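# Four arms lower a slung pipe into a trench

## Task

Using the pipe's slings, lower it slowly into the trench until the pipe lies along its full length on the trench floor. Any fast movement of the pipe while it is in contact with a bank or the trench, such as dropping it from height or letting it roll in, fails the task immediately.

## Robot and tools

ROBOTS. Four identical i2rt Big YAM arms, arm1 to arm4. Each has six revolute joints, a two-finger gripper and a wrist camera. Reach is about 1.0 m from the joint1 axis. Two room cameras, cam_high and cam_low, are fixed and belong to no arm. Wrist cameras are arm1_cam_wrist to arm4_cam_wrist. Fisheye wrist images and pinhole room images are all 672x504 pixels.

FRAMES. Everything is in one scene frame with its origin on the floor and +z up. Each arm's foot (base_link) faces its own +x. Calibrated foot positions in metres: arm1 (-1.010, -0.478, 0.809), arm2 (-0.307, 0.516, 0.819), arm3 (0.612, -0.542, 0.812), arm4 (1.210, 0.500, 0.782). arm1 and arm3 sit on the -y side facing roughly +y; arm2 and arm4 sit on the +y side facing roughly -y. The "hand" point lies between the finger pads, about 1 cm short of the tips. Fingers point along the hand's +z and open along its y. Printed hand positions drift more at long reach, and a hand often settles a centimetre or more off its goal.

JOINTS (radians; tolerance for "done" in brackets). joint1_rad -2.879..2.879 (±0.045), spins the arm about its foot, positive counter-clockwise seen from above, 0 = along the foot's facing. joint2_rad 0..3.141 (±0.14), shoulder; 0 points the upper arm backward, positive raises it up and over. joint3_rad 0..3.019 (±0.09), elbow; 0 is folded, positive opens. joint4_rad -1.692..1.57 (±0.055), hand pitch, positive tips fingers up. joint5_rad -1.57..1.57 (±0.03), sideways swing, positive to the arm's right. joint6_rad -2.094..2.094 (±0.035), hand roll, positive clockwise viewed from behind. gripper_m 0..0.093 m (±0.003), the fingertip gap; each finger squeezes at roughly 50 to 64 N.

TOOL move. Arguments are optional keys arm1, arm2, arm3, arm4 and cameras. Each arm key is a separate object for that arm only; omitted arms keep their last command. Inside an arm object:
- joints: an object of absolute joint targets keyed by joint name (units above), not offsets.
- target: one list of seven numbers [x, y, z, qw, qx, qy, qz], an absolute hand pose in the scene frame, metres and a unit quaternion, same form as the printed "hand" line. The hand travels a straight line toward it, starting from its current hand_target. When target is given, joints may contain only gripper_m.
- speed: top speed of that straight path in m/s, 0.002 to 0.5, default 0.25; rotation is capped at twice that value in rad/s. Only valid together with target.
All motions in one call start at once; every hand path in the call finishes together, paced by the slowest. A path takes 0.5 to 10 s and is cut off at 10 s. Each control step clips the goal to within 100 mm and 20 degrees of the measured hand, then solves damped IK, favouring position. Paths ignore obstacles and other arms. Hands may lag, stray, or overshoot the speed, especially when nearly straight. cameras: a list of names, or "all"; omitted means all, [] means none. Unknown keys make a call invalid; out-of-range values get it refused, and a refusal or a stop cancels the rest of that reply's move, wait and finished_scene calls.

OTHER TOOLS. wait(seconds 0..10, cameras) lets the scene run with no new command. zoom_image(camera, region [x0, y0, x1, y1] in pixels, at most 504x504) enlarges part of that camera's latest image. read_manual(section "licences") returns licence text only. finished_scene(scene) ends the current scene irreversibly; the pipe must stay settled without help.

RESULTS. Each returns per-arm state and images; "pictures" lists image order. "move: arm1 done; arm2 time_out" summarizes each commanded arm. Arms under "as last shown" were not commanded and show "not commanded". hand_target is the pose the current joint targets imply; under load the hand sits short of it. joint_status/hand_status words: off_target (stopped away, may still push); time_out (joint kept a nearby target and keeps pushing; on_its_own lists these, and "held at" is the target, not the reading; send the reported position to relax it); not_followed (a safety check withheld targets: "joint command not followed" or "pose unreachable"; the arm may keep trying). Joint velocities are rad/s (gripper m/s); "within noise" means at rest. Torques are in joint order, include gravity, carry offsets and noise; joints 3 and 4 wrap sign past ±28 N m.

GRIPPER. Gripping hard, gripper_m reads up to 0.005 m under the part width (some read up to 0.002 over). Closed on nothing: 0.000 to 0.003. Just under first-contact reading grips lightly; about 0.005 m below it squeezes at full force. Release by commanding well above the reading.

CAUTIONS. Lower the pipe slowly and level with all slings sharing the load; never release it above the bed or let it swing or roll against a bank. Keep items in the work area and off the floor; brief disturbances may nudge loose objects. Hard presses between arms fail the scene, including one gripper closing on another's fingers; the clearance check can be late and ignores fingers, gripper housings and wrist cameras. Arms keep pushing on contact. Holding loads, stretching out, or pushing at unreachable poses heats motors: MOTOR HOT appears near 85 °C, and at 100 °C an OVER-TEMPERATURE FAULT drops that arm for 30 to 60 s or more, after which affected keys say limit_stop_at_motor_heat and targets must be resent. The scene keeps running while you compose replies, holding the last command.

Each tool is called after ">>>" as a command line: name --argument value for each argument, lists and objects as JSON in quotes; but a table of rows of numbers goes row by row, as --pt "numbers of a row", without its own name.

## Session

>>> move --cameras '["cam_high", "cam_low"]'

>>> zoom_image --camera "cam_high" --region '[100, 240, 340, 460]'

>>> zoom_image --camera "cam_high" --region '[320, 60, 560, 280]'

>>> zoom_image --camera "cam_low" --region '[90, 160, 540, 440]'

Scene clock: 0.00 s.
Joint torques (N m): no reading
Heat: arm1: hottest joint2_rad 30 °C; arm2: hottest gripper 29 °C; arm3: hottest joint2_rad 29 °C; arm4: hottest joint5_rad 29 °C.
Joint velocities: within noise
arm1.joint_positions: joint1_rad=+0.181 joint2_rad=+0.602 joint3_rad=+1.316 joint4_rad=-1.375 joint5_rad=-0.192 joint6_rad=-0.163 gripper_m=+0.09396
arm1.joint_status: not commanded
arm1.hand: x=-1.0501 y=-0.2454 z=+1.3080 quat_wxyz=(-0.278, +0.713, -0.545, -0.341) (m; scene frame)
arm1.hand_target: x=-1.0502 y=-0.2475 z=+1.3183 quat_wxyz=(-0.286, +0.710, -0.541, -0.348) (m; scene frame)
arm1.hand_status: not commanded
arm2.joint_positions: joint1_rad=-0.039 joint2_rad=+0.499 joint3_rad=+1.459 joint4_rad=-1.321 joint5_rad=-0.112 joint6_rad=+0.052 gripper_m=+0.09396
arm2.joint_status: not commanded
arm2.hand: x=-0.3042 y=+0.3551 z=+1.4198 quat_wxyz=(-0.429, -0.599, -0.556, +0.384) (m; scene frame)
arm2.hand_target: x=-0.3038 y=+0.3587 z=+1.4302 quat_wxyz=(-0.436, -0.593, -0.552, +0.392) (m; scene frame)
arm2.hand_status: not commanded
arm3.joint_positions: joint1_rad=+0.407 joint2_rad=+0.468 joint3_rad=+1.336 joint4_rad=-1.245 joint5_rad=-0.228 joint6_rad=-0.247 gripper_m=+0.09396
arm3.joint_status: not commanded
arm3.hand: x=+0.4772 y=-0.4122 z=+1.3771 quat_wxyz=(-0.254, +0.787, -0.239, -0.508) (m; scene frame)
arm3.hand_target: x=+0.4794 y=-0.4157 z=+1.3869 quat_wxyz=(-0.260, +0.782, -0.236, -0.516) (m; scene frame)
arm3.hand_status: not commanded
arm4.joint_positions: joint1_rad=+0.227 joint2_rad=+0.629 joint3_rad=+1.327 joint4_rad=-1.242 joint5_rad=-0.022 joint6_rad=+0.203 gripper_m=+0.09396
arm4.joint_status: not commanded
arm4.hand: x=+1.2851 y=+0.2546 z=+1.3092 quat_wxyz=(-0.429, -0.584, -0.645, +0.243) (m; scene frame)
arm4.hand_target: x=+1.2844 y=+0.2567 z=+1.3242 quat_wxyz=(-0.441, -0.578, -0.639, +0.250) (m; scene frame)
arm4.hand_status: not commanded
pictures: cam_high, cam_low

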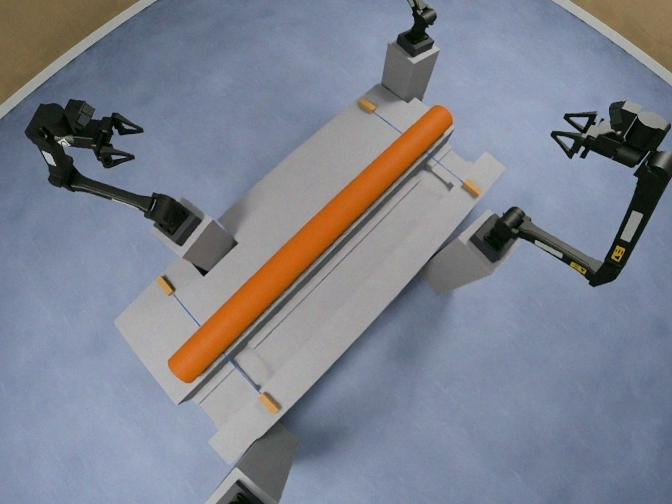

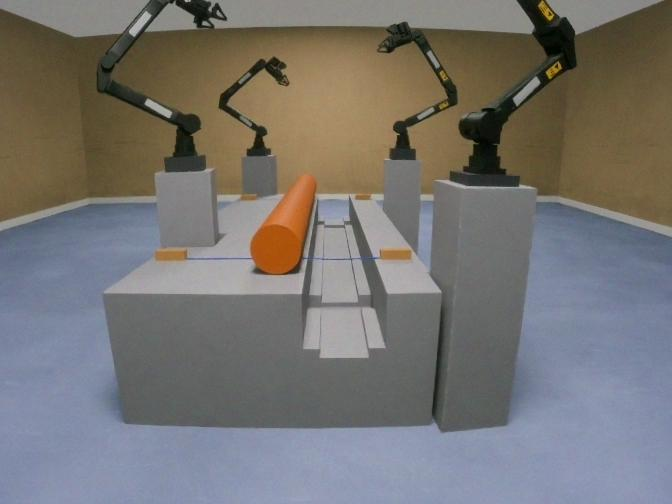

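Scaled by 2.100.

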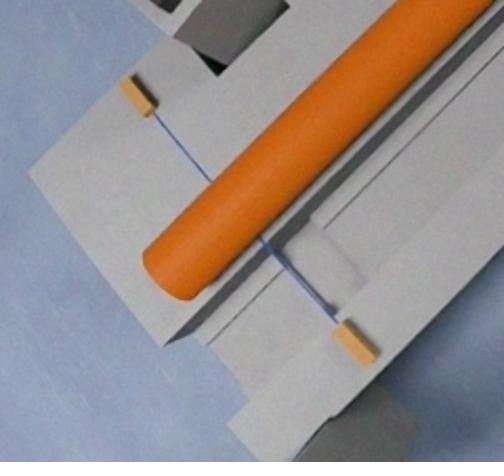

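Scaled by 2.100.

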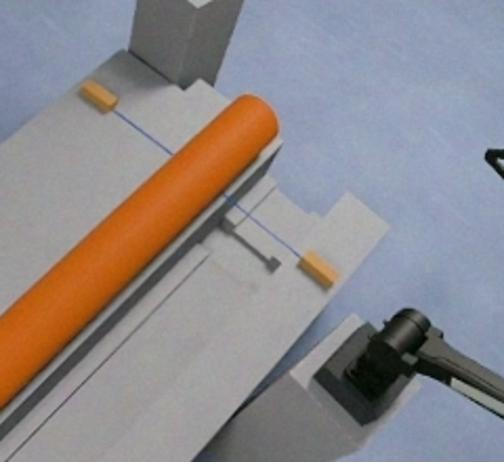

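Scaled by 1.120.

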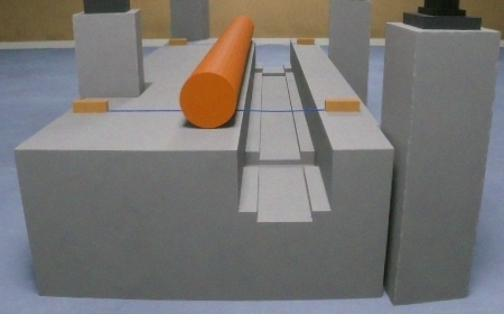

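>>> move --arm1 '{"target": [-0.646, -0.513, 0.53, 0, 0.7071, -0.7071, 0], "speed": 0.4}' --arm2 '{"target": [-0.686, 0.294, 0.538, 0, 0.7071, 0.7071, 0], "speed": 0.4}' --arm3 '{"target": [0.932, -0.520, 0.531, 0, 0.7071, -0.7071, 0], "speed": 0.4}' --arm4 '{"target": [0.899, 0.303, 0.539, 0, 0.7071, 0.7071, 0], "speed": 0.4}'

Scene clock: 6.70 s.
Joint torques (N m): arm1=[-0.56 -14.56 0.91 0.85 0.01 -0.05] | arm2=[0.5 -19.08 3.51 -0.43 -0.07 0.07] | arm3=[1.67 6.77 10.43 0.81 0.27 0.07] | arm4=[-0.26 -15.79 1.55 0.54 0.07 -0.02]
Heat: arm1: hottest joint2_rad 30 °C; arm2: hottest joint3_rad 29 °C; arm3: hottest joint2_rad 29 °C; arm4: hottest joint3_rad 29 °C.
move: arm1 done; arm2 off_target; arm3 not_followed; arm4 off_target
Joint velocities: within noise
arm1.joint_positions: joint1_rad=-1.478 joint2_rad=+2.368 joint3_rad=+0.867 joint4_rad=-0.085 joint5_rad=-0.010 joint6_rad=-1.661 gripper_m=+0.09396
arm1.joint_status: not commanded
arm1.hand: x=-0.6444 y=-0.5103 z=+0.5336 quat_wxyz=(-0.001, +0.709, -0.705, -0.001) (m; scene frame)
arm1.hand_target: x=-0.6459 y=-0.5131 z=+0.5301 quat_wxyz=(+0.000, +0.707, -0.707, +0.000) (m; scene frame)
arm1.hand_status: done (0.005 m and 0.3 deg from the pose sent, 0.917 m and 54.2 deg at the start)
arm2.joint_positions: joint1_rad=-0.996 joint2_rad=+2.430 joint3_rad=+1.067 joint4_rad=-0.246 joint5_rad=+0.012 joint6_rad=-1.037 gripper_m=+0.09396
arm2.joint_status: not commanded
arm2.hand: x=-0.6765 y=+0.3056 z=+0.5307 quat_wxyz=(-0.005, -0.714, -0.700, -0.013) (m; scene frame)
arm2.hand_target: x=-0.6857 y=+0.2940 z=+0.5380 quat_wxyz=(+0.000, -0.707, -0.707, +0.000) (m; scene frame)
arm2.hand_status: off_target (0.017 m and 2.0 deg from the pose sent, 0.963 m and 70.5 deg at the start)
arm3.joint_positions: joint1_rad=+0.322 joint2_rad=+0.014 joint3_rad=+0.539 joint4_rad=-1.687 joint5_rad=+0.566 joint6_rad=-0.006 gripper_m=+0.09396
arm3.joint_status: not commanded
arm3.on_its_own: joint1_rad is held at +0.329, not at its first target +0.407; joint2_rad is held at +0.014, not at its first target +0.467; joint3_rad is held at +0.572, not at its first target +1.354; joint4_rad is held at -1.686, not at its first target -1.241; joint5_rad is held at +0.566, not at its first target -0.228; joint6_rad is held at -0.007, not at its first target -0.247
arm3.hand: x=+0.6643 y=-0.4464 z=+1.0073 quat_wxyz=(-0.339, +0.776, -0.530, -0.026) (m; scene frame)
arm3.hand_target: x=+0.6635 y=-0.4460 z=+1.0212 quat_wxyz=(-0.347, +0.773, -0.529, -0.042) (m; scene frame)
arm3.hand_status: not_followed (0.551 m and 45.0 deg from the pose sent, 0.967 m and 86.9 deg at the start; pose on its path clipped on 76 of 96 steps; a joint's target at an end of its range on 71 of 96 steps)
arm4.joint_positions: joint1_rad=-1.063 joint2_rad=+2.269 joint3_rad=+0.819 joint4_rad=-0.152 joint5_rad=+0.003 joint6_rad=-0.991 gripper_m=+0.09396
arm4.joint_status: not commanded
arm4.hand: x=+0.9114 y=+0.3071 z=+0.5330 quat_wxyz=(-0.004, -0.709, -0.705, -0.016) (m; scene frame)
arm4.hand_target: x=+0.8990 y=+0.3030 z=+0.5391 quat_wxyz=(+0.000, -0.707, -0.707, +0.000) (m; scene frame)
arm4.hand_status: off_target (0.014 m and 2.0 deg from the pose sent, 0.863 m and 59.3 deg at the start)
pictures: arm1_cam_wrist, arm2_cam_wrist, arm3_cam_wrist, arm4_cam_wrist, cam_high, cam_low
pose unreachable (arm3 arm): on one or more control steps of this call this arm could not follow its commanded pose, so it was not sent that pose on those steps. On the call's last step it was still not sent that pose. It may still have moved: this result reports where it is.
cause: moving toward the commanded pose would bring two parts of the arm too close to each other (its shoulder (the part past joint 1) and its fingers).

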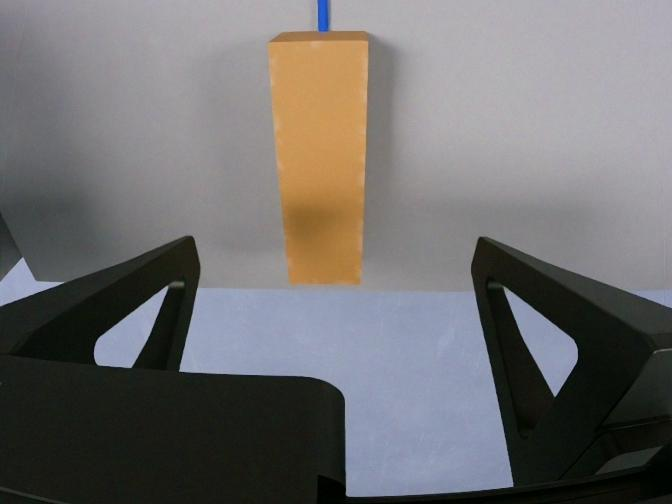

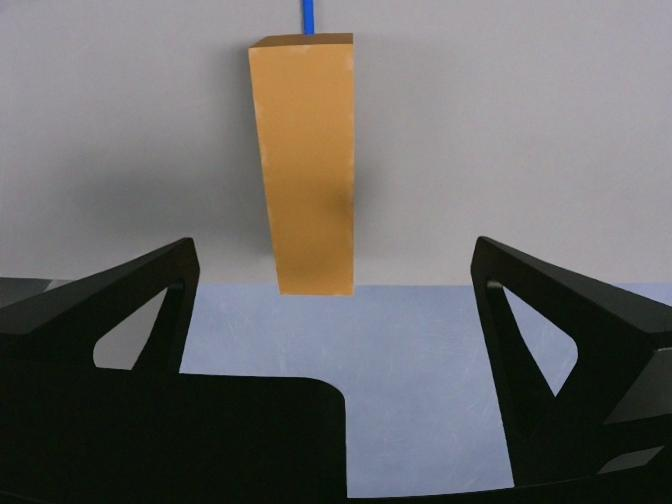

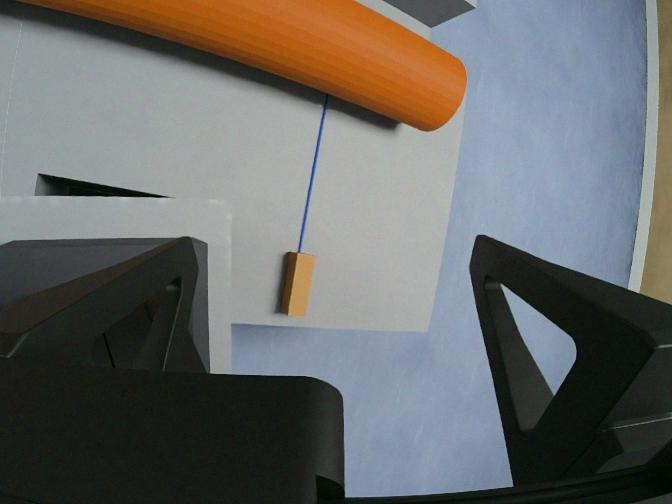

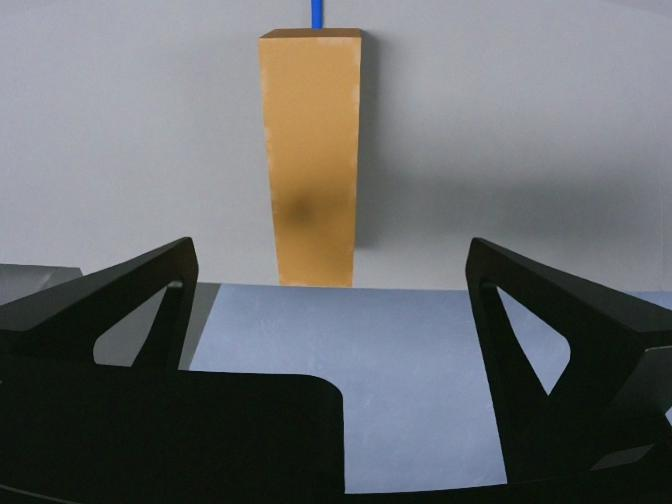

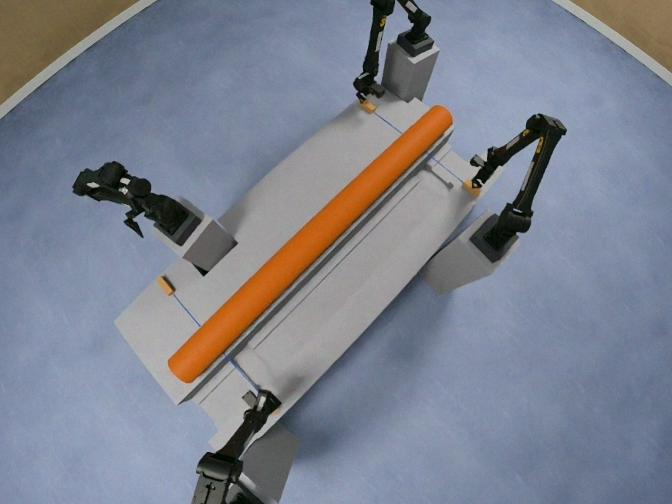

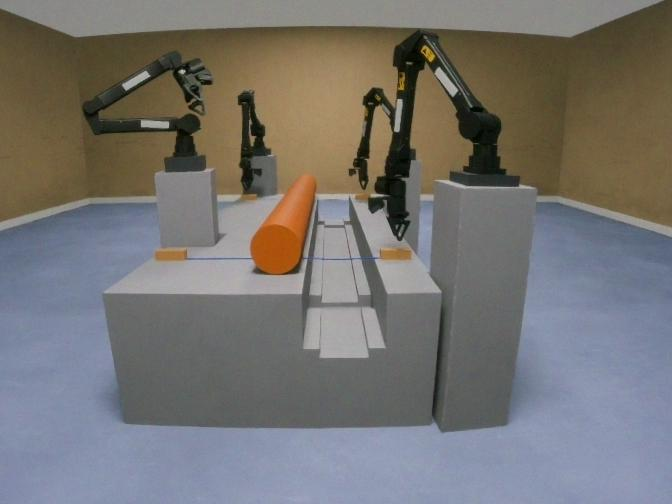

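>>> move --arm3 '{"joints": {"joint1_rad": -1.529, "joint2_rad": 1.063, "joint3_rad": 0.469, "joint4_rad": -1.001, "joint5_rad": 0.006, "joint6_rad": -1.351}}' --cameras '[]'

>>> move --arm1 '{"target": [-0.654, -0.514, 0.453, 0, 0.7071, -0.7071, 0], "speed": 0.1}' --arm2 '{"target": [-0.6735, 0.305, 0.459, 0, 0.7071, 0.7071, 0], "speed": 0.1}' --arm3 '{"target": [0.932, -0.520, 0.531, 0, 0.7071, -0.7071, 0], "speed": 0.3}' --arm4 '{"target": [0.915, 0.294, 0.460, 0, 0.7071, 0.7071, 0], "speed": 0.1}' --cameras '["arm1_cam_wrist", "arm2_cam_wrist", "arm3_cam_wrist", "arm4_cam_wrist", "cam_low"]'

Scene clock: 19.13 s.
Joint torques (N m): arm1=[-0.85 -14.8 0.9 0.88 -0.05 -0.06] | arm2=[0.56 -19.08 3.49 -0.44 -0.07 0.07] | arm3=[1.49 -4.42 7.02 0.38 -0.36 -0.05] | arm4=[-0.26 -15.74 1.5 0.55 0.07 -0.01]
Heat: arm1: hottest joint2_rad 31 °C; arm2: hottest joint2_rad 29 °C; arm3: hottest joint3_rad 30 °C; arm4: hottest joint3_rad 29 °C.
move: arm3 done
Joint velocities: within noise
arm1, arm2, arm4: as last shown
arm3.joint_positions: joint1_rad=-1.535 joint2_rad=+1.059 joint3_rad=+0.469 joint4_rad=-1.011 joint5_rad=+0.009 joint6_rad=-1.343 gripper_m=+0.09396
arm3.joint_status: all done
arm3.hand: x=+0.8136 y=-0.5037 z=+0.8487 quat_wxyz=(+0.011, +0.698, -0.716, -0.007) (m; scene frame)
arm3.hand_target: x=+0.8154 y=-0.5016 z=+0.8480 quat_wxyz=(+0.007, +0.703, -0.712, -0.006) (m; scene frame)
arm3.hand_status: not commanded
arm4.joint_positions: joint1_rad=-1.063 joint2_rad=+2.269 joint3_rad=+0.819 joint4_rad=-0.152 joint5_rad=+0.003 joint6_rad=-0.992 gripper_m=+0.09396
pictures: none
led back after a hold (arm3 arm): the arm was led back toward your command in small steps, so it may still be short of it.
joint command not followed: on one or more control steps a check withheld the commanded joint targets of the arm3 arm, and it was not sent them on those steps.
cause: the commanded joint targets, or the way to them, would bring two parts of the arm too close to each other (its upper arm (the part past joint 2) and its fingers).
No camera images: "cameras" was empty.

Scene clock: 20.90 s.
Joint torques (N m): arm1=[-1.03 -13.98 0.42 0.88 0.03 -0.07] | arm2=[-0.32 -16.91 2.69 0.12 -0.14 0.06] | arm3=[0.67 -17.38 -0.23 0.38 -0.19 -0.07] | arm4=[1.03 -14.1 0.76 0.76 -0.04 0.31]
Heat: arm1: hottest joint2_rad 31 °C; arm2: hottest joint2_rad 29 °C; arm3: hottest joint3_rad 30 °C; arm4: hottest joint3_rad 29 °C.
move: arm1 off_target; arm2 done; arm3 done; arm4 done
Joint velocities: within noise
arm1.joint_positions: joint1_rad=-1.478 joint2_rad=+2.576 joint3_rad=+0.959 joint4_rad=+0.039 joint5_rad=-0.010 joint6_rad=-1.661 gripper_m=+0.09396
arm1.joint_status: not commanded
arm1.hand: x=-0.6478 y=-0.5108 z=+0.4629 quat_wxyz=(-0.003, +0.709, -0.706, +0.003) (m; scene frame)
arm1.hand_target: x=-0.6541 y=-0.5138 z=+0.4533 quat_wxyz=(+0.000, +0.707, -0.707, +0.000) (m; scene frame)
arm1.hand_status: off_target (0.012 m and 0.5 deg from the pose sent, 0.081 m and 0.3 deg at the start)
arm2.joint_positions: joint1_rad=-0.996 joint2_rad=+2.607 joint3_rad=+1.133 joint4_rad=-0.126 joint5_rad=+0.014 joint6_rad=-1.047 gripper_m=+0.09396
arm2.joint_status: not commanded
arm2.hand: x=-0.6677 y=+0.3099 z=+0.4627 quat_wxyz=(-0.003, -0.711, -0.704, -0.009) (m; scene frame)
arm2.hand_target: x=-0.6736 y=+0.3050 z=+0.4593 quat_wxyz=(+0.000, -0.707, -0.707, +0.000) (m; scene frame)
arm2.hand_status: done (0.008 m and 1.2 deg from the pose sent, 0.072 m and 2.0 deg at the start)
arm3.joint_positions: joint1_rad=-1.660 joint2_rad=+2.373 joint3_rad=+0.749 joint4_rad=+0.040 joint5_rad=+0.009 joint6_rad=-1.495 gripper_m=+0.09396
arm3.joint_status: not commanded
arm3.hand: x=+0.9295 y=-0.5175 z=+0.5307 quat_wxyz=(+0.004, +0.707, -0.707, -0.003) (m; scene frame)
arm3.hand_target: x=+0.9321 y=-0.5200 z=+0.5311 quat_wxyz=(+0.000, +0.707, -0.707, +0.000) (m; scene frame)
arm3.hand_status: done (0.004 m and 0.6 deg from the pose sent, 0.339 m and 2.1 deg at the start)
arm4.joint_positions: joint1_rad=-1.038 joint2_rad=+2.480 joint3_rad=+0.898 joint4_rad=-0.002 joint5_rad=+0.006 joint6_rad=-0.976 gripper_m=+0.09396
arm4.joint_status: not commanded
arm4.hand: x=+0.9176 y=+0.3004 z=+0.4629 quat_wxyz=(-0.001, -0.706, -0.708, -0.008) (m; scene frame)
arm4.hand_target: x=+0.9152 y=+0.2942 z=+0.4601 quat_wxyz=(+0.000, -0.707, -0.707, +0.000) (m; scene frame)
arm4.hand_status: done (0.007 m and 1.0 deg from the pose sent, 0.074 m and 2.0 deg at the start)
pictures: arm1_cam_wrist, arm2_cam_wrist, arm3_cam_wrist, arm4_cam_wrist, cam_low

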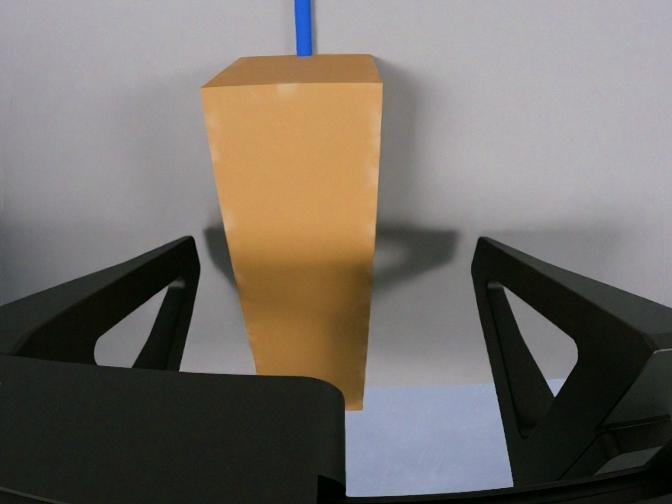

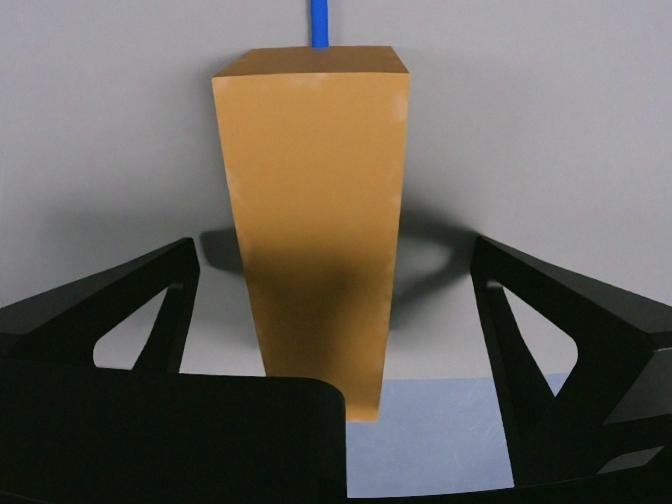

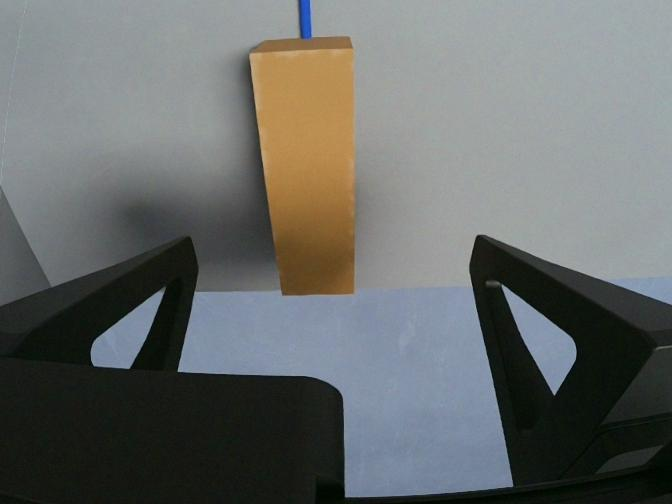

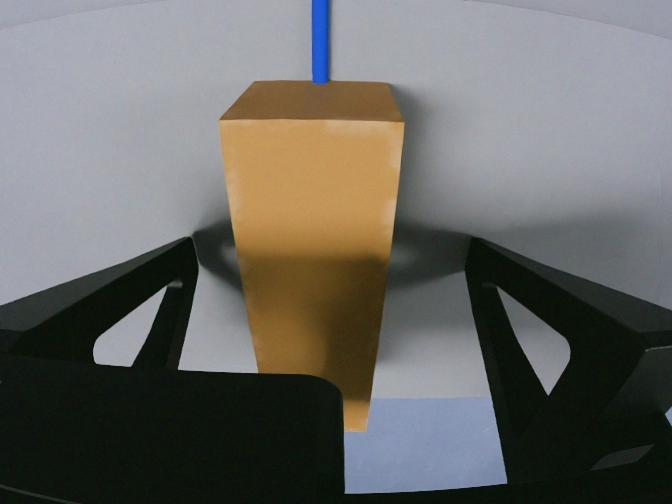

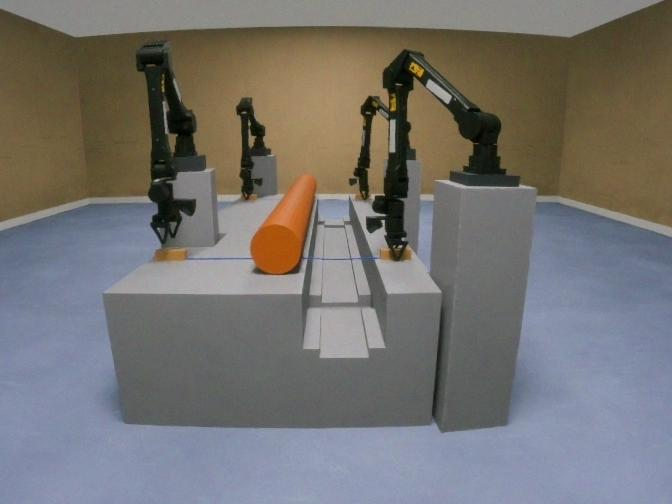

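>>> move --arm1 '{"target": [-0.665, -0.514, 0.453, 0, 0.7071, -0.7071, 0], "speed": 0.12}' --arm3 '{"target": [0.917, -0.522, 0.456, 0, 0.7071, -0.7071, 0], "speed": 0.12}' --cameras '[]'

>>> move --arm1 '{"joints": {"gripper_m": 0.02}}' --arm2 '{"joints": {"gripper_m": 0.02}}' --arm3 '{"joints": {"gripper_m": 0.02}}' --arm4 '{"joints": {"gripper_m": 0.02}}' --cameras '["arm3_cam_wrist", "arm1_cam_wrist"]'

Scene clock: 25.30 s.
Joint torques (N m): arm1=[-0.97 -14.04 -0.57 1.07 -0.03 -0.09] | arm2=[-0.38 -16.91 2.67 0.14 -0.14 0.07] | arm3=[0.44 -16.73 -1.1 0.49 -0.18 -0.06] | arm4=[0.97 -14.1 0.79 0.75 -0.04 0.31]
Heat: arm1: hottest joint2_rad 31 °C; arm2: hottest joint2_rad 29 °C; arm3: hottest joint2_rad 30 °C; arm4: hottest joint3_rad 29 °C.
move: arm1 off_target; arm3 done
Joint velocities: within noise
arm1.joint_positions: joint1_rad=-1.481 joint2_rad=+2.576 joint3_rad=+0.944 joint4_rad=+0.068 joint5_rad=-0.010 joint6_rad=-1.661 gripper_m=+0.09396
arm1.joint_status: not commanded
arm1.hand: x=-0.6505 y=-0.5116 z=+0.4632 quat_wxyz=(-0.008, +0.708, -0.706, +0.008) (m; scene frame)
arm1.hand_target: x=-0.6652 y=-0.5137 z=+0.4536 quat_wxyz=(+0.000, +0.707, -0.707, +0.000) (m; scene frame)
arm1.hand_status: off_target (0.018 m and 1.3 deg from the pose sent, 0.020 m and 0.5 deg at the start)
arm2, arm4: as last shown
arm3.joint_positions: joint1_rad=-1.663 joint2_rad=+2.602 joint3_rad=+0.833 joint4_rad=+0.190 joint5_rad=+0.009 joint6_rad=-1.500 gripper_m=+0.09396
arm3.joint_status: not commanded
arm3.hand: x=+0.9169 y=-0.5188 z=+0.4595 quat_wxyz=(+0.001, +0.708, -0.706, -0.002) (m; scene frame)
arm3.hand_target: x=+0.9171 y=-0.5220 z=+0.4561 quat_wxyz=(+0.000, +0.707, -0.707, +0.000) (m; scene frame)
arm3.hand_status: done (0.005 m and 0.3 deg from the pose sent, 0.076 m and 0.6 deg at the start)
pictures: none
No camera images: "cameras" was empty.

Scene clock: 25.97 s.
Joint torques (N m): arm1=[-1.2 -13.16 -0.72 0.8 -0.05 -0.04] | arm2=[-0.32 -17.08 2.37 0.06 -0.16 0.08] | arm3=[0.44 -16.79 -1.11 0.39 -0.19 -0.05] | arm4=[0.97 -14.1 0.79 0.62 0 0.3]
Heat: arm1: hottest joint2_rad 31 °C; arm2: hottest joint2_rad 29 °C; arm3: hottest joint2_rad 30 °C; arm4: hottest joint3_rad 29 °C.
move: arm1 off_target; arm2 off_target; arm3 off_target; arm4 off_target
Joint velocities: within noise
arm1.joint_positions: joint1_rad=-1.481 joint2_rad=+2.576 joint3_rad=+0.944 joint4_rad=+0.068 joint5_rad=-0.010 joint6_rad=-1.661 gripper_m=+0.03387
arm1.joint_status: gripper_m off_target (ended at +0.03390, target +0.02000)
arm1.hand: x=-0.6504 y=-0.5117 z=+0.4632 quat_wxyz=(-0.008, +0.708, -0.706, +0.008) (m; scene frame)
arm1.hand_target: x=-0.6652 y=-0.5138 z=+0.4536 quat_wxyz=(+0.000, +0.707, -0.707, +0.000) (m; scene frame)
arm1.hand_status: not commanded
arm2.joint_positions: joint1_rad=-0.996 joint2_rad=+2.607 joint3_rad=+1.136 joint4_rad=-0.124 joint5_rad=+0.014 joint6_rad=-1.048 gripper_m=+0.03432
arm2.joint_status: gripper_m off_target (ended at +0.03435, target +0.02000)
arm2.hand: x=-0.6699 y=+0.3087 z=+0.4626 quat_wxyz=(-0.002, -0.710, -0.704, -0.007) (m; scene frame)
arm2.hand_target: x=-0.6734 y=+0.3050 z=+0.4592 quat_wxyz=(+0.000, -0.707, -0.707, +0.000) (m; scene frame)
arm2.hand_status: not commanded
arm3.joint_positions: joint1_rad=-1.663 joint2_rad=+2.602 joint3_rad=+0.833 joint4_rad=+0.192 joint5_rad=+0.009 joint6_rad=-1.502 gripper_m=+0.03460
arm3.joint_status: gripper_m off_target (ended at +0.03463, target +0.02000)
arm3.hand: x=+0.9174 y=-0.5188 z=+0.4595 quat_wxyz=(+0.001, +0.708, -0.706, -0.001) (m; scene frame)
arm3.hand_target: x=+0.9169 y=-0.5219 z=+0.4561 quat_wxyz=(+0.000, +0.707, -0.707, +0.000) (m; scene frame)
arm3.hand_status: not commanded
arm4.joint_positions: joint1_rad=-1.038 joint2_rad=+2.480 joint3_rad=+0.898 joint4_rad=+0.002 joint5_rad=+0.005 joint6_rad=-0.975 gripper_m=+0.03471
arm4.joint_status: gripper_m off_target (ended at +0.03474, target +0.02000)
arm4.hand: x=+0.9169 y=+0.2998 z=+0.4629 quat_wxyz=(-0.001, -0.706, -0.708, -0.006) (m; scene frame)
arm4.hand_target: x=+0.9151 y=+0.2942 z=+0.4601 quat_wxyz=(+0.000, -0.707, -0.707, +0.000) (m; scene frame)
arm4.hand_status: not commanded
pictures: arm1_cam_wrist, arm3_cam_wrist

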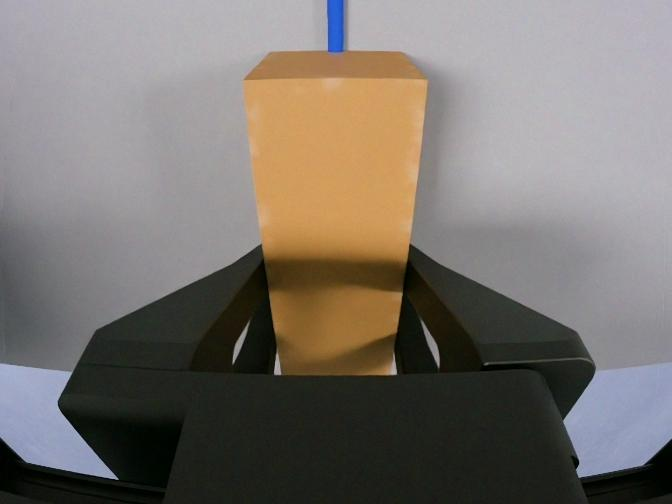

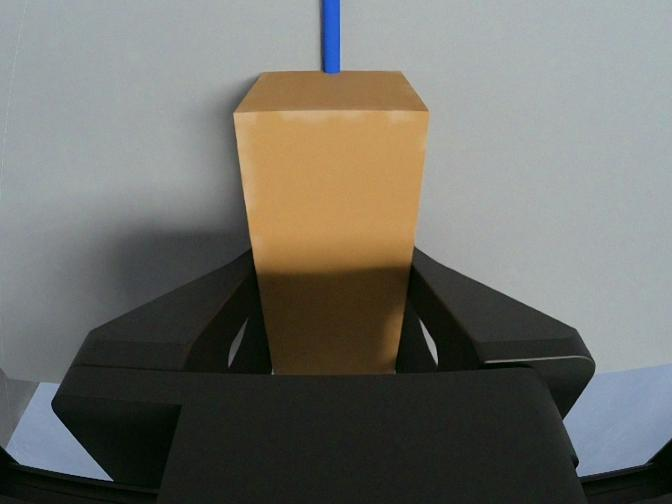

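>>> move --arm1 '{"target": [-0.650, -0.306, 0.70, 0, 0.7071, -0.7071, 0], "speed": 0.28}' --arm2 '{"target": [-0.688, 0.091, 0.71, 0, 0.7071, 0.7071, 0], "speed": 0.28}' --arm3 '{"target": [0.920, -0.312, 0.70, 0, 0.7071, -0.7071, 0], "speed": 0.28}' --arm4 '{"target": [0.905, 0.080, 0.71, 0, 0.7071, 0.7071, 0], "speed": 0.28}' --cameras '[]'

>>> move --arm1 '{"target": [-0.635, -0.300, 0.865, 0, 0.7071, -0.7071, 0], "speed": 0.08}' --arm2 '{"target": [-0.655, 0.103, 0.91, 0, 0.7071, 0.7071, 0], "speed": 0.08}' --arm3 '{"target": [0.932, -0.303, 0.865, 0, 0.7071, -0.7071, 0], "speed": 0.08}' --arm4 '{"target": [0.925, 0.096, 0.91, 0, 0.7071, 0.7071, 0], "speed": 0.08}' --cameras '["cam_high", "cam_low"]'

>>> zoom_image --camera "cam_low" --region '[140, 100, 440, 300]'

Scene clock: 33.13 s.
Joint torques (N m): arm1=[-1.03 -14.86 6.01 0.08 -0.08 0.08] | arm2=[-0.44 -21.48 9.84 -0.94 -0.13 0.19] | arm3=[0.79 -16.56 4.88 -0.34 -0.18 0.09] | arm4=[0.38 -18.84 7.84 -0.31 0.1 0.3]
Heat: arm1: hottest joint2_rad 31 °C; arm2: hottest joint2_rad 30 °C; arm3: hottest joint2_rad 30 °C; arm4: hottest joint3_rad 29 °C.
move: arm1 off_target; arm2 off_target; arm3 done; arm4 off_target
Joint velocities: within noise
arm1.joint_positions: joint1_rad=-0.944 joint2_rad=+1.910 joint3_rad=+0.835 joint4_rad=-0.514 joint5_rad=-0.015 joint6_rad=-1.136 gripper_m=+0.03387
arm1.joint_status: not commanded
arm1.hand: x=-0.6591 y=-0.3087 z=+0.6954 quat_wxyz=(+0.005, +0.712, -0.702, -0.002) (m; scene frame)
arm1.hand_target: x=-0.6501 y=-0.3061 z=+0.7000 quat_wxyz=(+0.000, +0.707, -0.707, +0.000) (m; scene frame)
arm1.hand_status: off_target (0.011 m and 1.0 deg from the pose sent, 0.314 m and 1.3 deg at the start)
arm2.joint_positions: joint1_rad=-0.669 joint2_rad=+2.208 joint3_rad=+1.394 joint4_rad=-0.796 joint5_rad=+0.010 joint6_rad=-0.737 gripper_m=+0.03433
arm2.joint_status: not commanded
arm2.hand: x=-0.6787 y=+0.1026 z=+0.6982 quat_wxyz=(+0.000, -0.705, -0.709, -0.013) (m; scene frame)
arm2.hand_target: x=-0.6877 y=+0.0912 z=+0.7101 quat_wxyz=(+0.000, -0.707, -0.707, +0.000) (m; scene frame)
arm2.hand_status: off_target (0.019 m and 1.5 deg from the pose sent, 0.330 m and 0.9 deg at the start)
arm3.joint_positions: joint1_rad=-1.088 joint2_rad=+1.891 joint3_rad=+0.799 joint4_rad=-0.488 joint5_rad=+0.006 joint6_rad=-0.934 gripper_m=+0.03460
arm3.joint_status: not commanded
arm3.hand: x=+0.9156 y=-0.3136 z=+0.6988 quat_wxyz=(+0.000, +0.711, -0.703, +0.000) (m; scene frame)
arm3.hand_target: x=+0.9199 y=-0.3121 z=+0.7000 quat_wxyz=(+0.000, +0.707, -0.707, +0.000) (m; scene frame)
arm3.hand_status: done (0.005 m and 0.6 deg from the pose sent, 0.317 m and 0.3 deg at the start)
arm4.joint_positions: joint1_rad=-0.693 joint2_rad=+2.032 joint3_rad=+1.206 joint4_rad=-0.778 joint5_rad=+0.003 joint6_rad=-0.641 gripper_m=+0.03471
arm4.joint_status: not commanded
arm4.hand: x=+0.9146 y=+0.0939 z=+0.6947 quat_wxyz=(+0.002, -0.702, -0.712, -0.017) (m; scene frame)
arm4.hand_target: x=+0.9053 y=+0.0803 z=+0.7102 quat_wxyz=(+0.000, -0.707, -0.707, +0.000) (m; scene frame)
arm4.hand_status: off_target (0.023 m and 2.1 deg from the pose sent, 0.331 m and 0.7 deg at the start)
pictures: none
No camera images: "cameras" was empty.

Scene clock: 36.70 s.
Joint torques (N m): arm1=[-1.14 -20.6 11.77 -1.63 0.25 -0.12] | arm2=[-0.79 -29.98 13.39 -2.97 -0.17 0.01] | arm3=[0.5 -23.47 10.41 -1.99 -0.05 -0.09] | arm4=[0.26 -26.52 13.41 -2.58 0.02 0.09]
Heat: arm1: hottest joint2_rad 32 °C; arm2: hottest joint2_rad 30 °C; arm3: hottest joint2_rad 30 °C; arm4: hottest joint3_rad 29 °C.
move: arm1 off_target; arm2 off_target; arm3 off_target; arm4 off_target
Joint velocities: within noise
arm1.joint_positions: joint1_rad=-0.939 joint2_rad=+1.671 joint3_rad=+0.932 joint4_rad=-0.939 joint5_rad=-0.020 joint6_rad=-1.122 gripper_m=+0.03387
arm1.joint_status: not commanded
arm1.hand: x=-0.6669 y=-0.3076 z=+0.8109 quat_wxyz=(+0.046, +0.707, -0.705, -0.019) (m; scene frame)
arm1.hand_target: x=-0.6377 y=-0.3011 z=+0.8629 quat_wxyz=(+0.000, +0.707, -0.707, +0.001) (m; scene frame)
arm1.hand_status: off_target (0.063 m and 5.7 deg from the pose sent, 0.171 m and 1.0 deg at the start)
arm2.joint_positions: joint1_rad=-0.631 joint2_rad=+1.967 joint3_rad=+1.382 joint4_rad=-1.114 joint5_rad=+0.011 joint6_rad=-0.684 gripper_m=+0.03433
arm2.joint_status: not commanded
arm2.hand: x=-0.6393 y=+0.1193 z=+0.8256 quat_wxyz=(+0.006, -0.709, -0.703, -0.057) (m; scene frame)
arm2.hand_target: x=-0.6524 y=+0.1059 z=+0.9054 quat_wxyz=(+0.000, -0.707, -0.707, +0.001) (m; scene frame)
arm2.hand_status: off_target (0.087 m and 6.5 deg from the pose sent, 0.213 m and 1.5 deg at the start; pose on its path clipped on 3 of 107 steps)
arm3.joint_positions: joint1_rad=-1.080 joint2_rad=+1.645 joint3_rad=+0.897 joint4_rad=-0.933 joint5_rad=+0.003 joint6_rad=-0.914 gripper_m=+0.03459
arm3.joint_status: not commanded
arm3.hand: x=+0.9061 y=-0.3171 z=+0.8140 quat_wxyz=(+0.050, +0.706, -0.706, -0.008) (m; scene frame)
arm3.hand_target: x=+0.9300 y=-0.3043 z=+0.8627 quat_wxyz=(+0.000, +0.707, -0.707, +0.001) (m; scene frame)
arm3.hand_status: off_target (0.059 m and 5.8 deg from the pose sent, 0.167 m and 0.6 deg at the start)
arm4.joint_positions: joint1_rad=-0.675 joint2_rad=+1.795 joint3_rad=+1.234 joint4_rad=-1.151 joint5_rad=+0.006 joint6_rad=-0.605 gripper_m=+0.03471
arm4.joint_status: not commanded
arm4.hand: x=+0.9444 y=+0.1225 z=+0.8196 quat_wxyz=(+0.013, -0.707, -0.704, -0.070) (m; scene frame)
arm4.hand_target: x=+0.9287 y=+0.1012 z=+0.9053 quat_wxyz=(+0.000, -0.707, -0.707, +0.001) (m; scene frame)
arm4.hand_status: off_target (0.096 m and 8.1 deg from the pose sent, 0.216 m and 2.1 deg at the start; pose on its path clipped on 24 of 107 steps)
pictures: cam_high, cam_low

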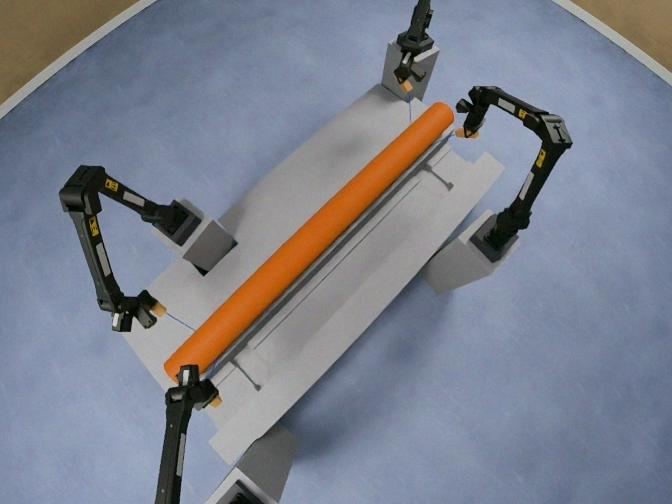

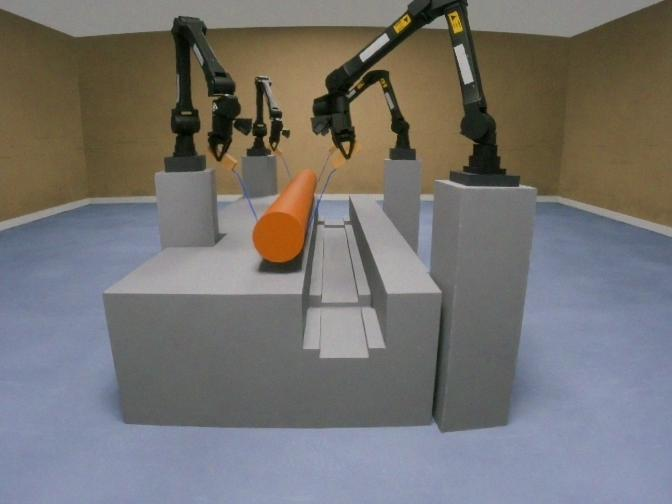

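Scaled by 1.680.

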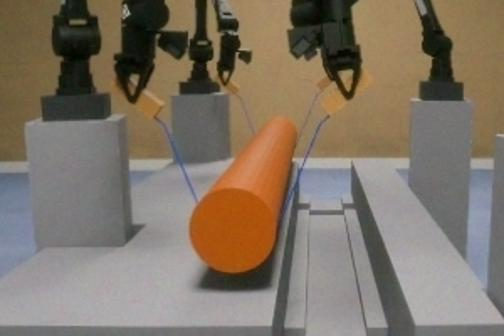

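>>> move --arm1 '{"target": [-0.638, -0.075, 0.893, 0, 0.7071, -0.7071, 0], "speed": 0.1}' --arm2 '{"target": [-0.660, 0.328, 0.880, 0, 0.7071, 0.7071, 0], "speed": 0.1}' --arm3 '{"target": [0.930, -0.091, 0.895, 0, 0.7071, -0.7071, 0], "speed": 0.1}' --arm4 '{"target": [0.925, 0.302, 0.882, 0, 0.7071, 0.7071, 0], "speed": 0.1}' --cameras '["cam_low"]'

>>> move --arm1 '{"target": [-0.638, -0.077, 0.78, 0, 0.7071, -0.7071, 0], "speed": 0.08}' --arm2 '{"target": [-0.660, 0.328, 0.775, 0, 0.7071, 0.7071, 0], "speed": 0.08}' --arm3 '{"target": [0.930, -0.093, 0.78, 0, 0.7071, -0.7071, 0], "speed": 0.08}' --arm4 '{"target": [0.925, 0.302, 0.775, 0, 0.7071, 0.7071, 0], "speed": 0.08}' --cameras '["cam_high", "cam_low"]'

>>> zoom_image --camera "cam_low" --region '[270, 140, 410, 340]'

Scene clock: 46.13 s.
Joint torques (N m): arm1=[-2.55 -23.88 14.15 -1.5 0.05 -0.06] | arm2=[-2.78 -20.95 9.77 -1.43 0.08 -0.13] | arm3=[0.38 -30.1 12.34 -1.88 -0.12 -0.05] | arm4=[-1.14 -17.55 8.95 -0.87 0.19 -0.19]
Heat: arm1: hottest joint2_rad 32 °C; arm2: hottest joint2_rad 31 °C; arm3: hottest joint2_rad 31 °C; arm4: hottest joint3_rad 31 °C.
move: arm1 off_target; arm2 off_target; arm3 off_target; arm4 off_target
Joint velocities: within noise
arm1.joint_positions: joint1_rad=-0.554 joint2_rad=+1.913 joint3_rad=+1.366 joint4_rad=-1.121 joint5_rad=-0.018 joint6_rad=-0.747 gripper_m=+0.03387
arm1.joint_status: not commanded
arm1.hand: x=-0.6686 y=-0.0931 z=+0.8309 quat_wxyz=(+0.048, +0.711, -0.702, +0.001) (m; scene frame)
arm1.hand_target: x=-0.6410 y=-0.0783 z=+0.8924 quat_wxyz=(-0.001, +0.707, -0.707, +0.001) (m; scene frame)
arm1.hand_status: off_target (0.072 m and 5.5 deg from the pose sent, 0.248 m and 5.7 deg at the start)
arm2.joint_positions: joint1_rad=-0.982 joint2_rad=+1.641 joint3_rad=+0.945 joint4_rad=-0.978 joint5_rad=+0.011 joint6_rad=-1.046 gripper_m=+0.03433
arm2.joint_status: not commanded
arm2.hand: x=-0.6396 y=+0.3252 z=+0.8372 quat_wxyz=(-0.013, -0.705, -0.708, -0.045) (m; scene frame)
arm2.hand_target: x=-0.6586 y=+0.3282 z=+0.8778 quat_wxyz=(+0.001, -0.707, -0.707, -0.001) (m; scene frame)
arm2.hand_status: off_target (0.047 m and 5.4 deg from the pose sent, 0.217 m and 6.6 deg at the start)
arm3.joint_positions: joint1_rad=-0.766 joint2_rad=+1.949 joint3_rad=+1.400 joint4_rad=-1.138 joint5_rad=+0.002 joint6_rad=-0.607 gripper_m=+0.03459
arm3.joint_status: not commanded
arm3.hand: x=+0.9079 y=-0.1126 z=+0.8309 quat_wxyz=(+0.052, +0.708, -0.704, +0.009) (m; scene frame)
arm3.hand_target: x=+0.9277 y=-0.0942 z=+0.8940 quat_wxyz=(-0.001, +0.707, -0.707, +0.000) (m; scene frame)
arm3.hand_status: off_target (0.071 m and 6.1 deg from the pose sent, 0.241 m and 5.8 deg at the start)
arm4.joint_positions: joint1_rad=-1.001 joint2_rad=+1.437 joint3_rad=+0.849 joint4_rad=-1.081 joint5_rad=+0.002 joint6_rad=-0.927 gripper_m=+0.03471
arm4.joint_status: not commanded
arm4.hand: x=+0.9417 y=+0.3033 z=+0.8395 quat_wxyz=(-0.009, -0.709, -0.704, -0.050) (m; scene frame)
arm4.hand_target: x=+0.9263 y=+0.3024 z=+0.8794 quat_wxyz=(+0.001, -0.707, -0.707, +0.000) (m; scene frame)
arm4.hand_status: off_target (0.046 m and 5.8 deg from the pose sent, 0.191 m and 8.1 deg at the start)
pictures: cam_low

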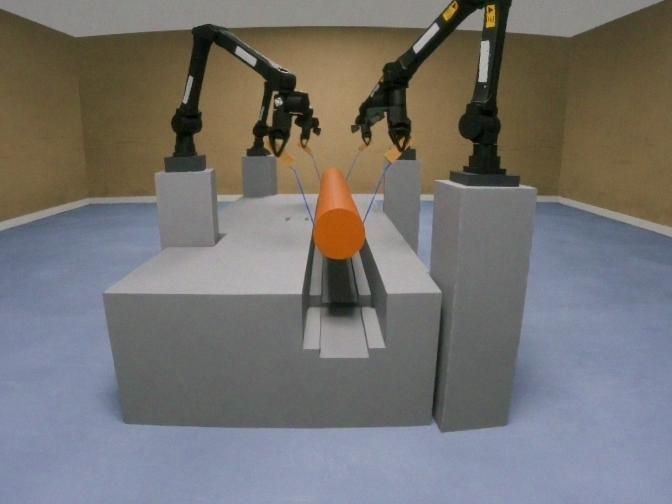

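Scene clock: 48.10 s.
Joint torques (N m): arm1=[-2.08 -25.17 8.14 -0.29 -0.01 -0.06] | arm2=[-3.02 -19.31 7.04 -0.99 -0.03 -0.1] | arm3=[0.09 -30.97 7.53 -0.83 -0.12 -0.07] | arm4=[-1.38 -15.68 6.43 -0.4 0.14 -0.13]
Heat: arm1: hottest joint3_rad 33 °C; arm2: hottest joint2_rad 32 °C; arm3: hottest joint2_rad 32 °C; arm4: hottest joint3_rad 31 °C.
move: arm1 off_target; arm2 off_target; arm3 off_target; arm4 off_target
Joint velocities: within noise
arm1.joint_positions: joint1_rad=-0.554 joint2_rad=+2.072 joint3_rad=+1.334 joint4_rad=-0.906 joint5_rad=-0.018 joint6_rad=-0.746 gripper_m=+0.03387
arm1.joint_status: not commanded
arm1.hand: x=-0.6586 y=-0.0844 z=+0.7380 quat_wxyz=(+0.035, +0.711, -0.702, +0.001) (m; scene frame)
arm1.hand_target: x=-0.6387 y=-0.0778 z=+0.7790 quat_wxyz=(+0.000, +0.707, -0.707, +0.000) (m; scene frame)
arm1.hand_status: off_target (0.047 m and 4.1 deg from the pose sent, 0.062 m and 5.5 deg at the start)
arm2.joint_positions: joint1_rad=-0.982 joint2_rad=+1.818 joint3_rad=+0.863 joint4_rad=-0.690 joint5_rad=+0.013 joint6_rad=-1.055 gripper_m=+0.03433
arm2.joint_status: not commanded
arm2.hand: x=-0.6387 y=+0.3246 z=+0.7472 quat_wxyz=(-0.009, -0.702, -0.711, -0.031) (m; scene frame)
arm2.hand_target: x=-0.6594 y=+0.3281 z=+0.7739 quat_wxyz=(+0.001, -0.707, -0.707, +0.000) (m; scene frame)
arm2.hand_status: off_target (0.035 m and 3.8 deg from the pose sent, 0.066 m and 5.4 deg at the start)
arm3.joint_positions: joint1_rad=-0.766 joint2_rad=+2.099 joint3_rad=+1.349 joint4_rad=-0.906 joint5_rad=+0.003 joint6_rad=-0.607 gripper_m=+0.03460
arm3.joint_status: not commanded
arm3.hand: x=+0.9125 y=-0.1055 z=+0.7348 quat_wxyz=(+0.038, +0.709, -0.705, +0.007) (m; scene frame)
arm3.hand_target: x=+0.9293 y=-0.0939 z=+0.7788 quat_wxyz=(+0.000, +0.707, -0.707, +0.000) (m; scene frame)
arm3.hand_status: off_target (0.050 m and 4.4 deg from the pose sent, 0.059 m and 6.1 deg at the start)
arm4.joint_positions: joint1_rad=-1.001 joint2_rad=+1.604 joint3_rad=+0.727 joint4_rad=-0.760 joint5_rad=+0.004 joint6_rad=-0.934 gripper_m=+0.03472
arm4.joint_status: not commanded
arm4.hand: x=+0.9436 y=+0.3046 z=+0.7491 quat_wxyz=(-0.006, -0.707, -0.706, -0.034) (m; scene frame)
arm4.hand_target: x=+0.9256 y=+0.3023 z=+0.7738 quat_wxyz=(+0.001, -0.707, -0.707, +0.000) (m; scene frame)
arm4.hand_status: off_target (0.032 m and 3.9 deg from the pose sent, 0.067 m and 5.8 deg at the start)
pictures: cam_high, cam_low

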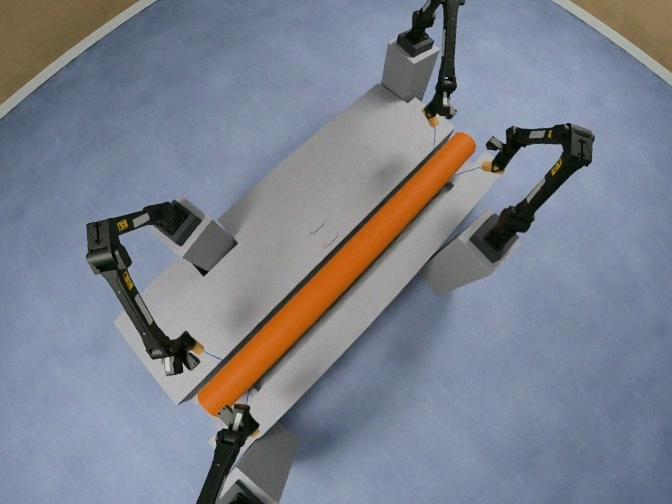

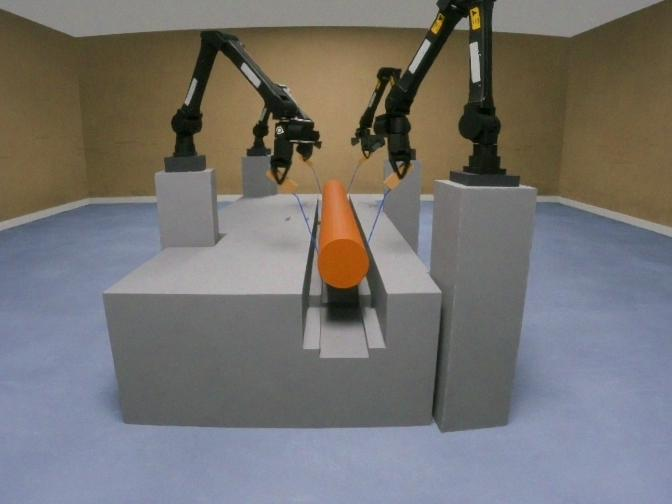

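Scaled by 2.520.

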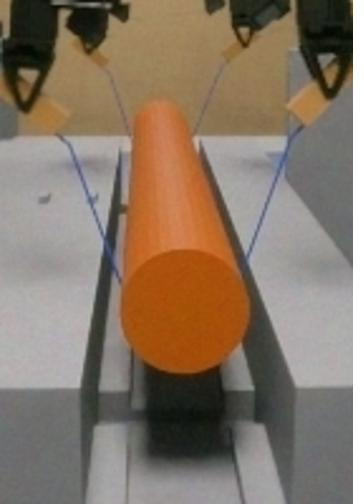

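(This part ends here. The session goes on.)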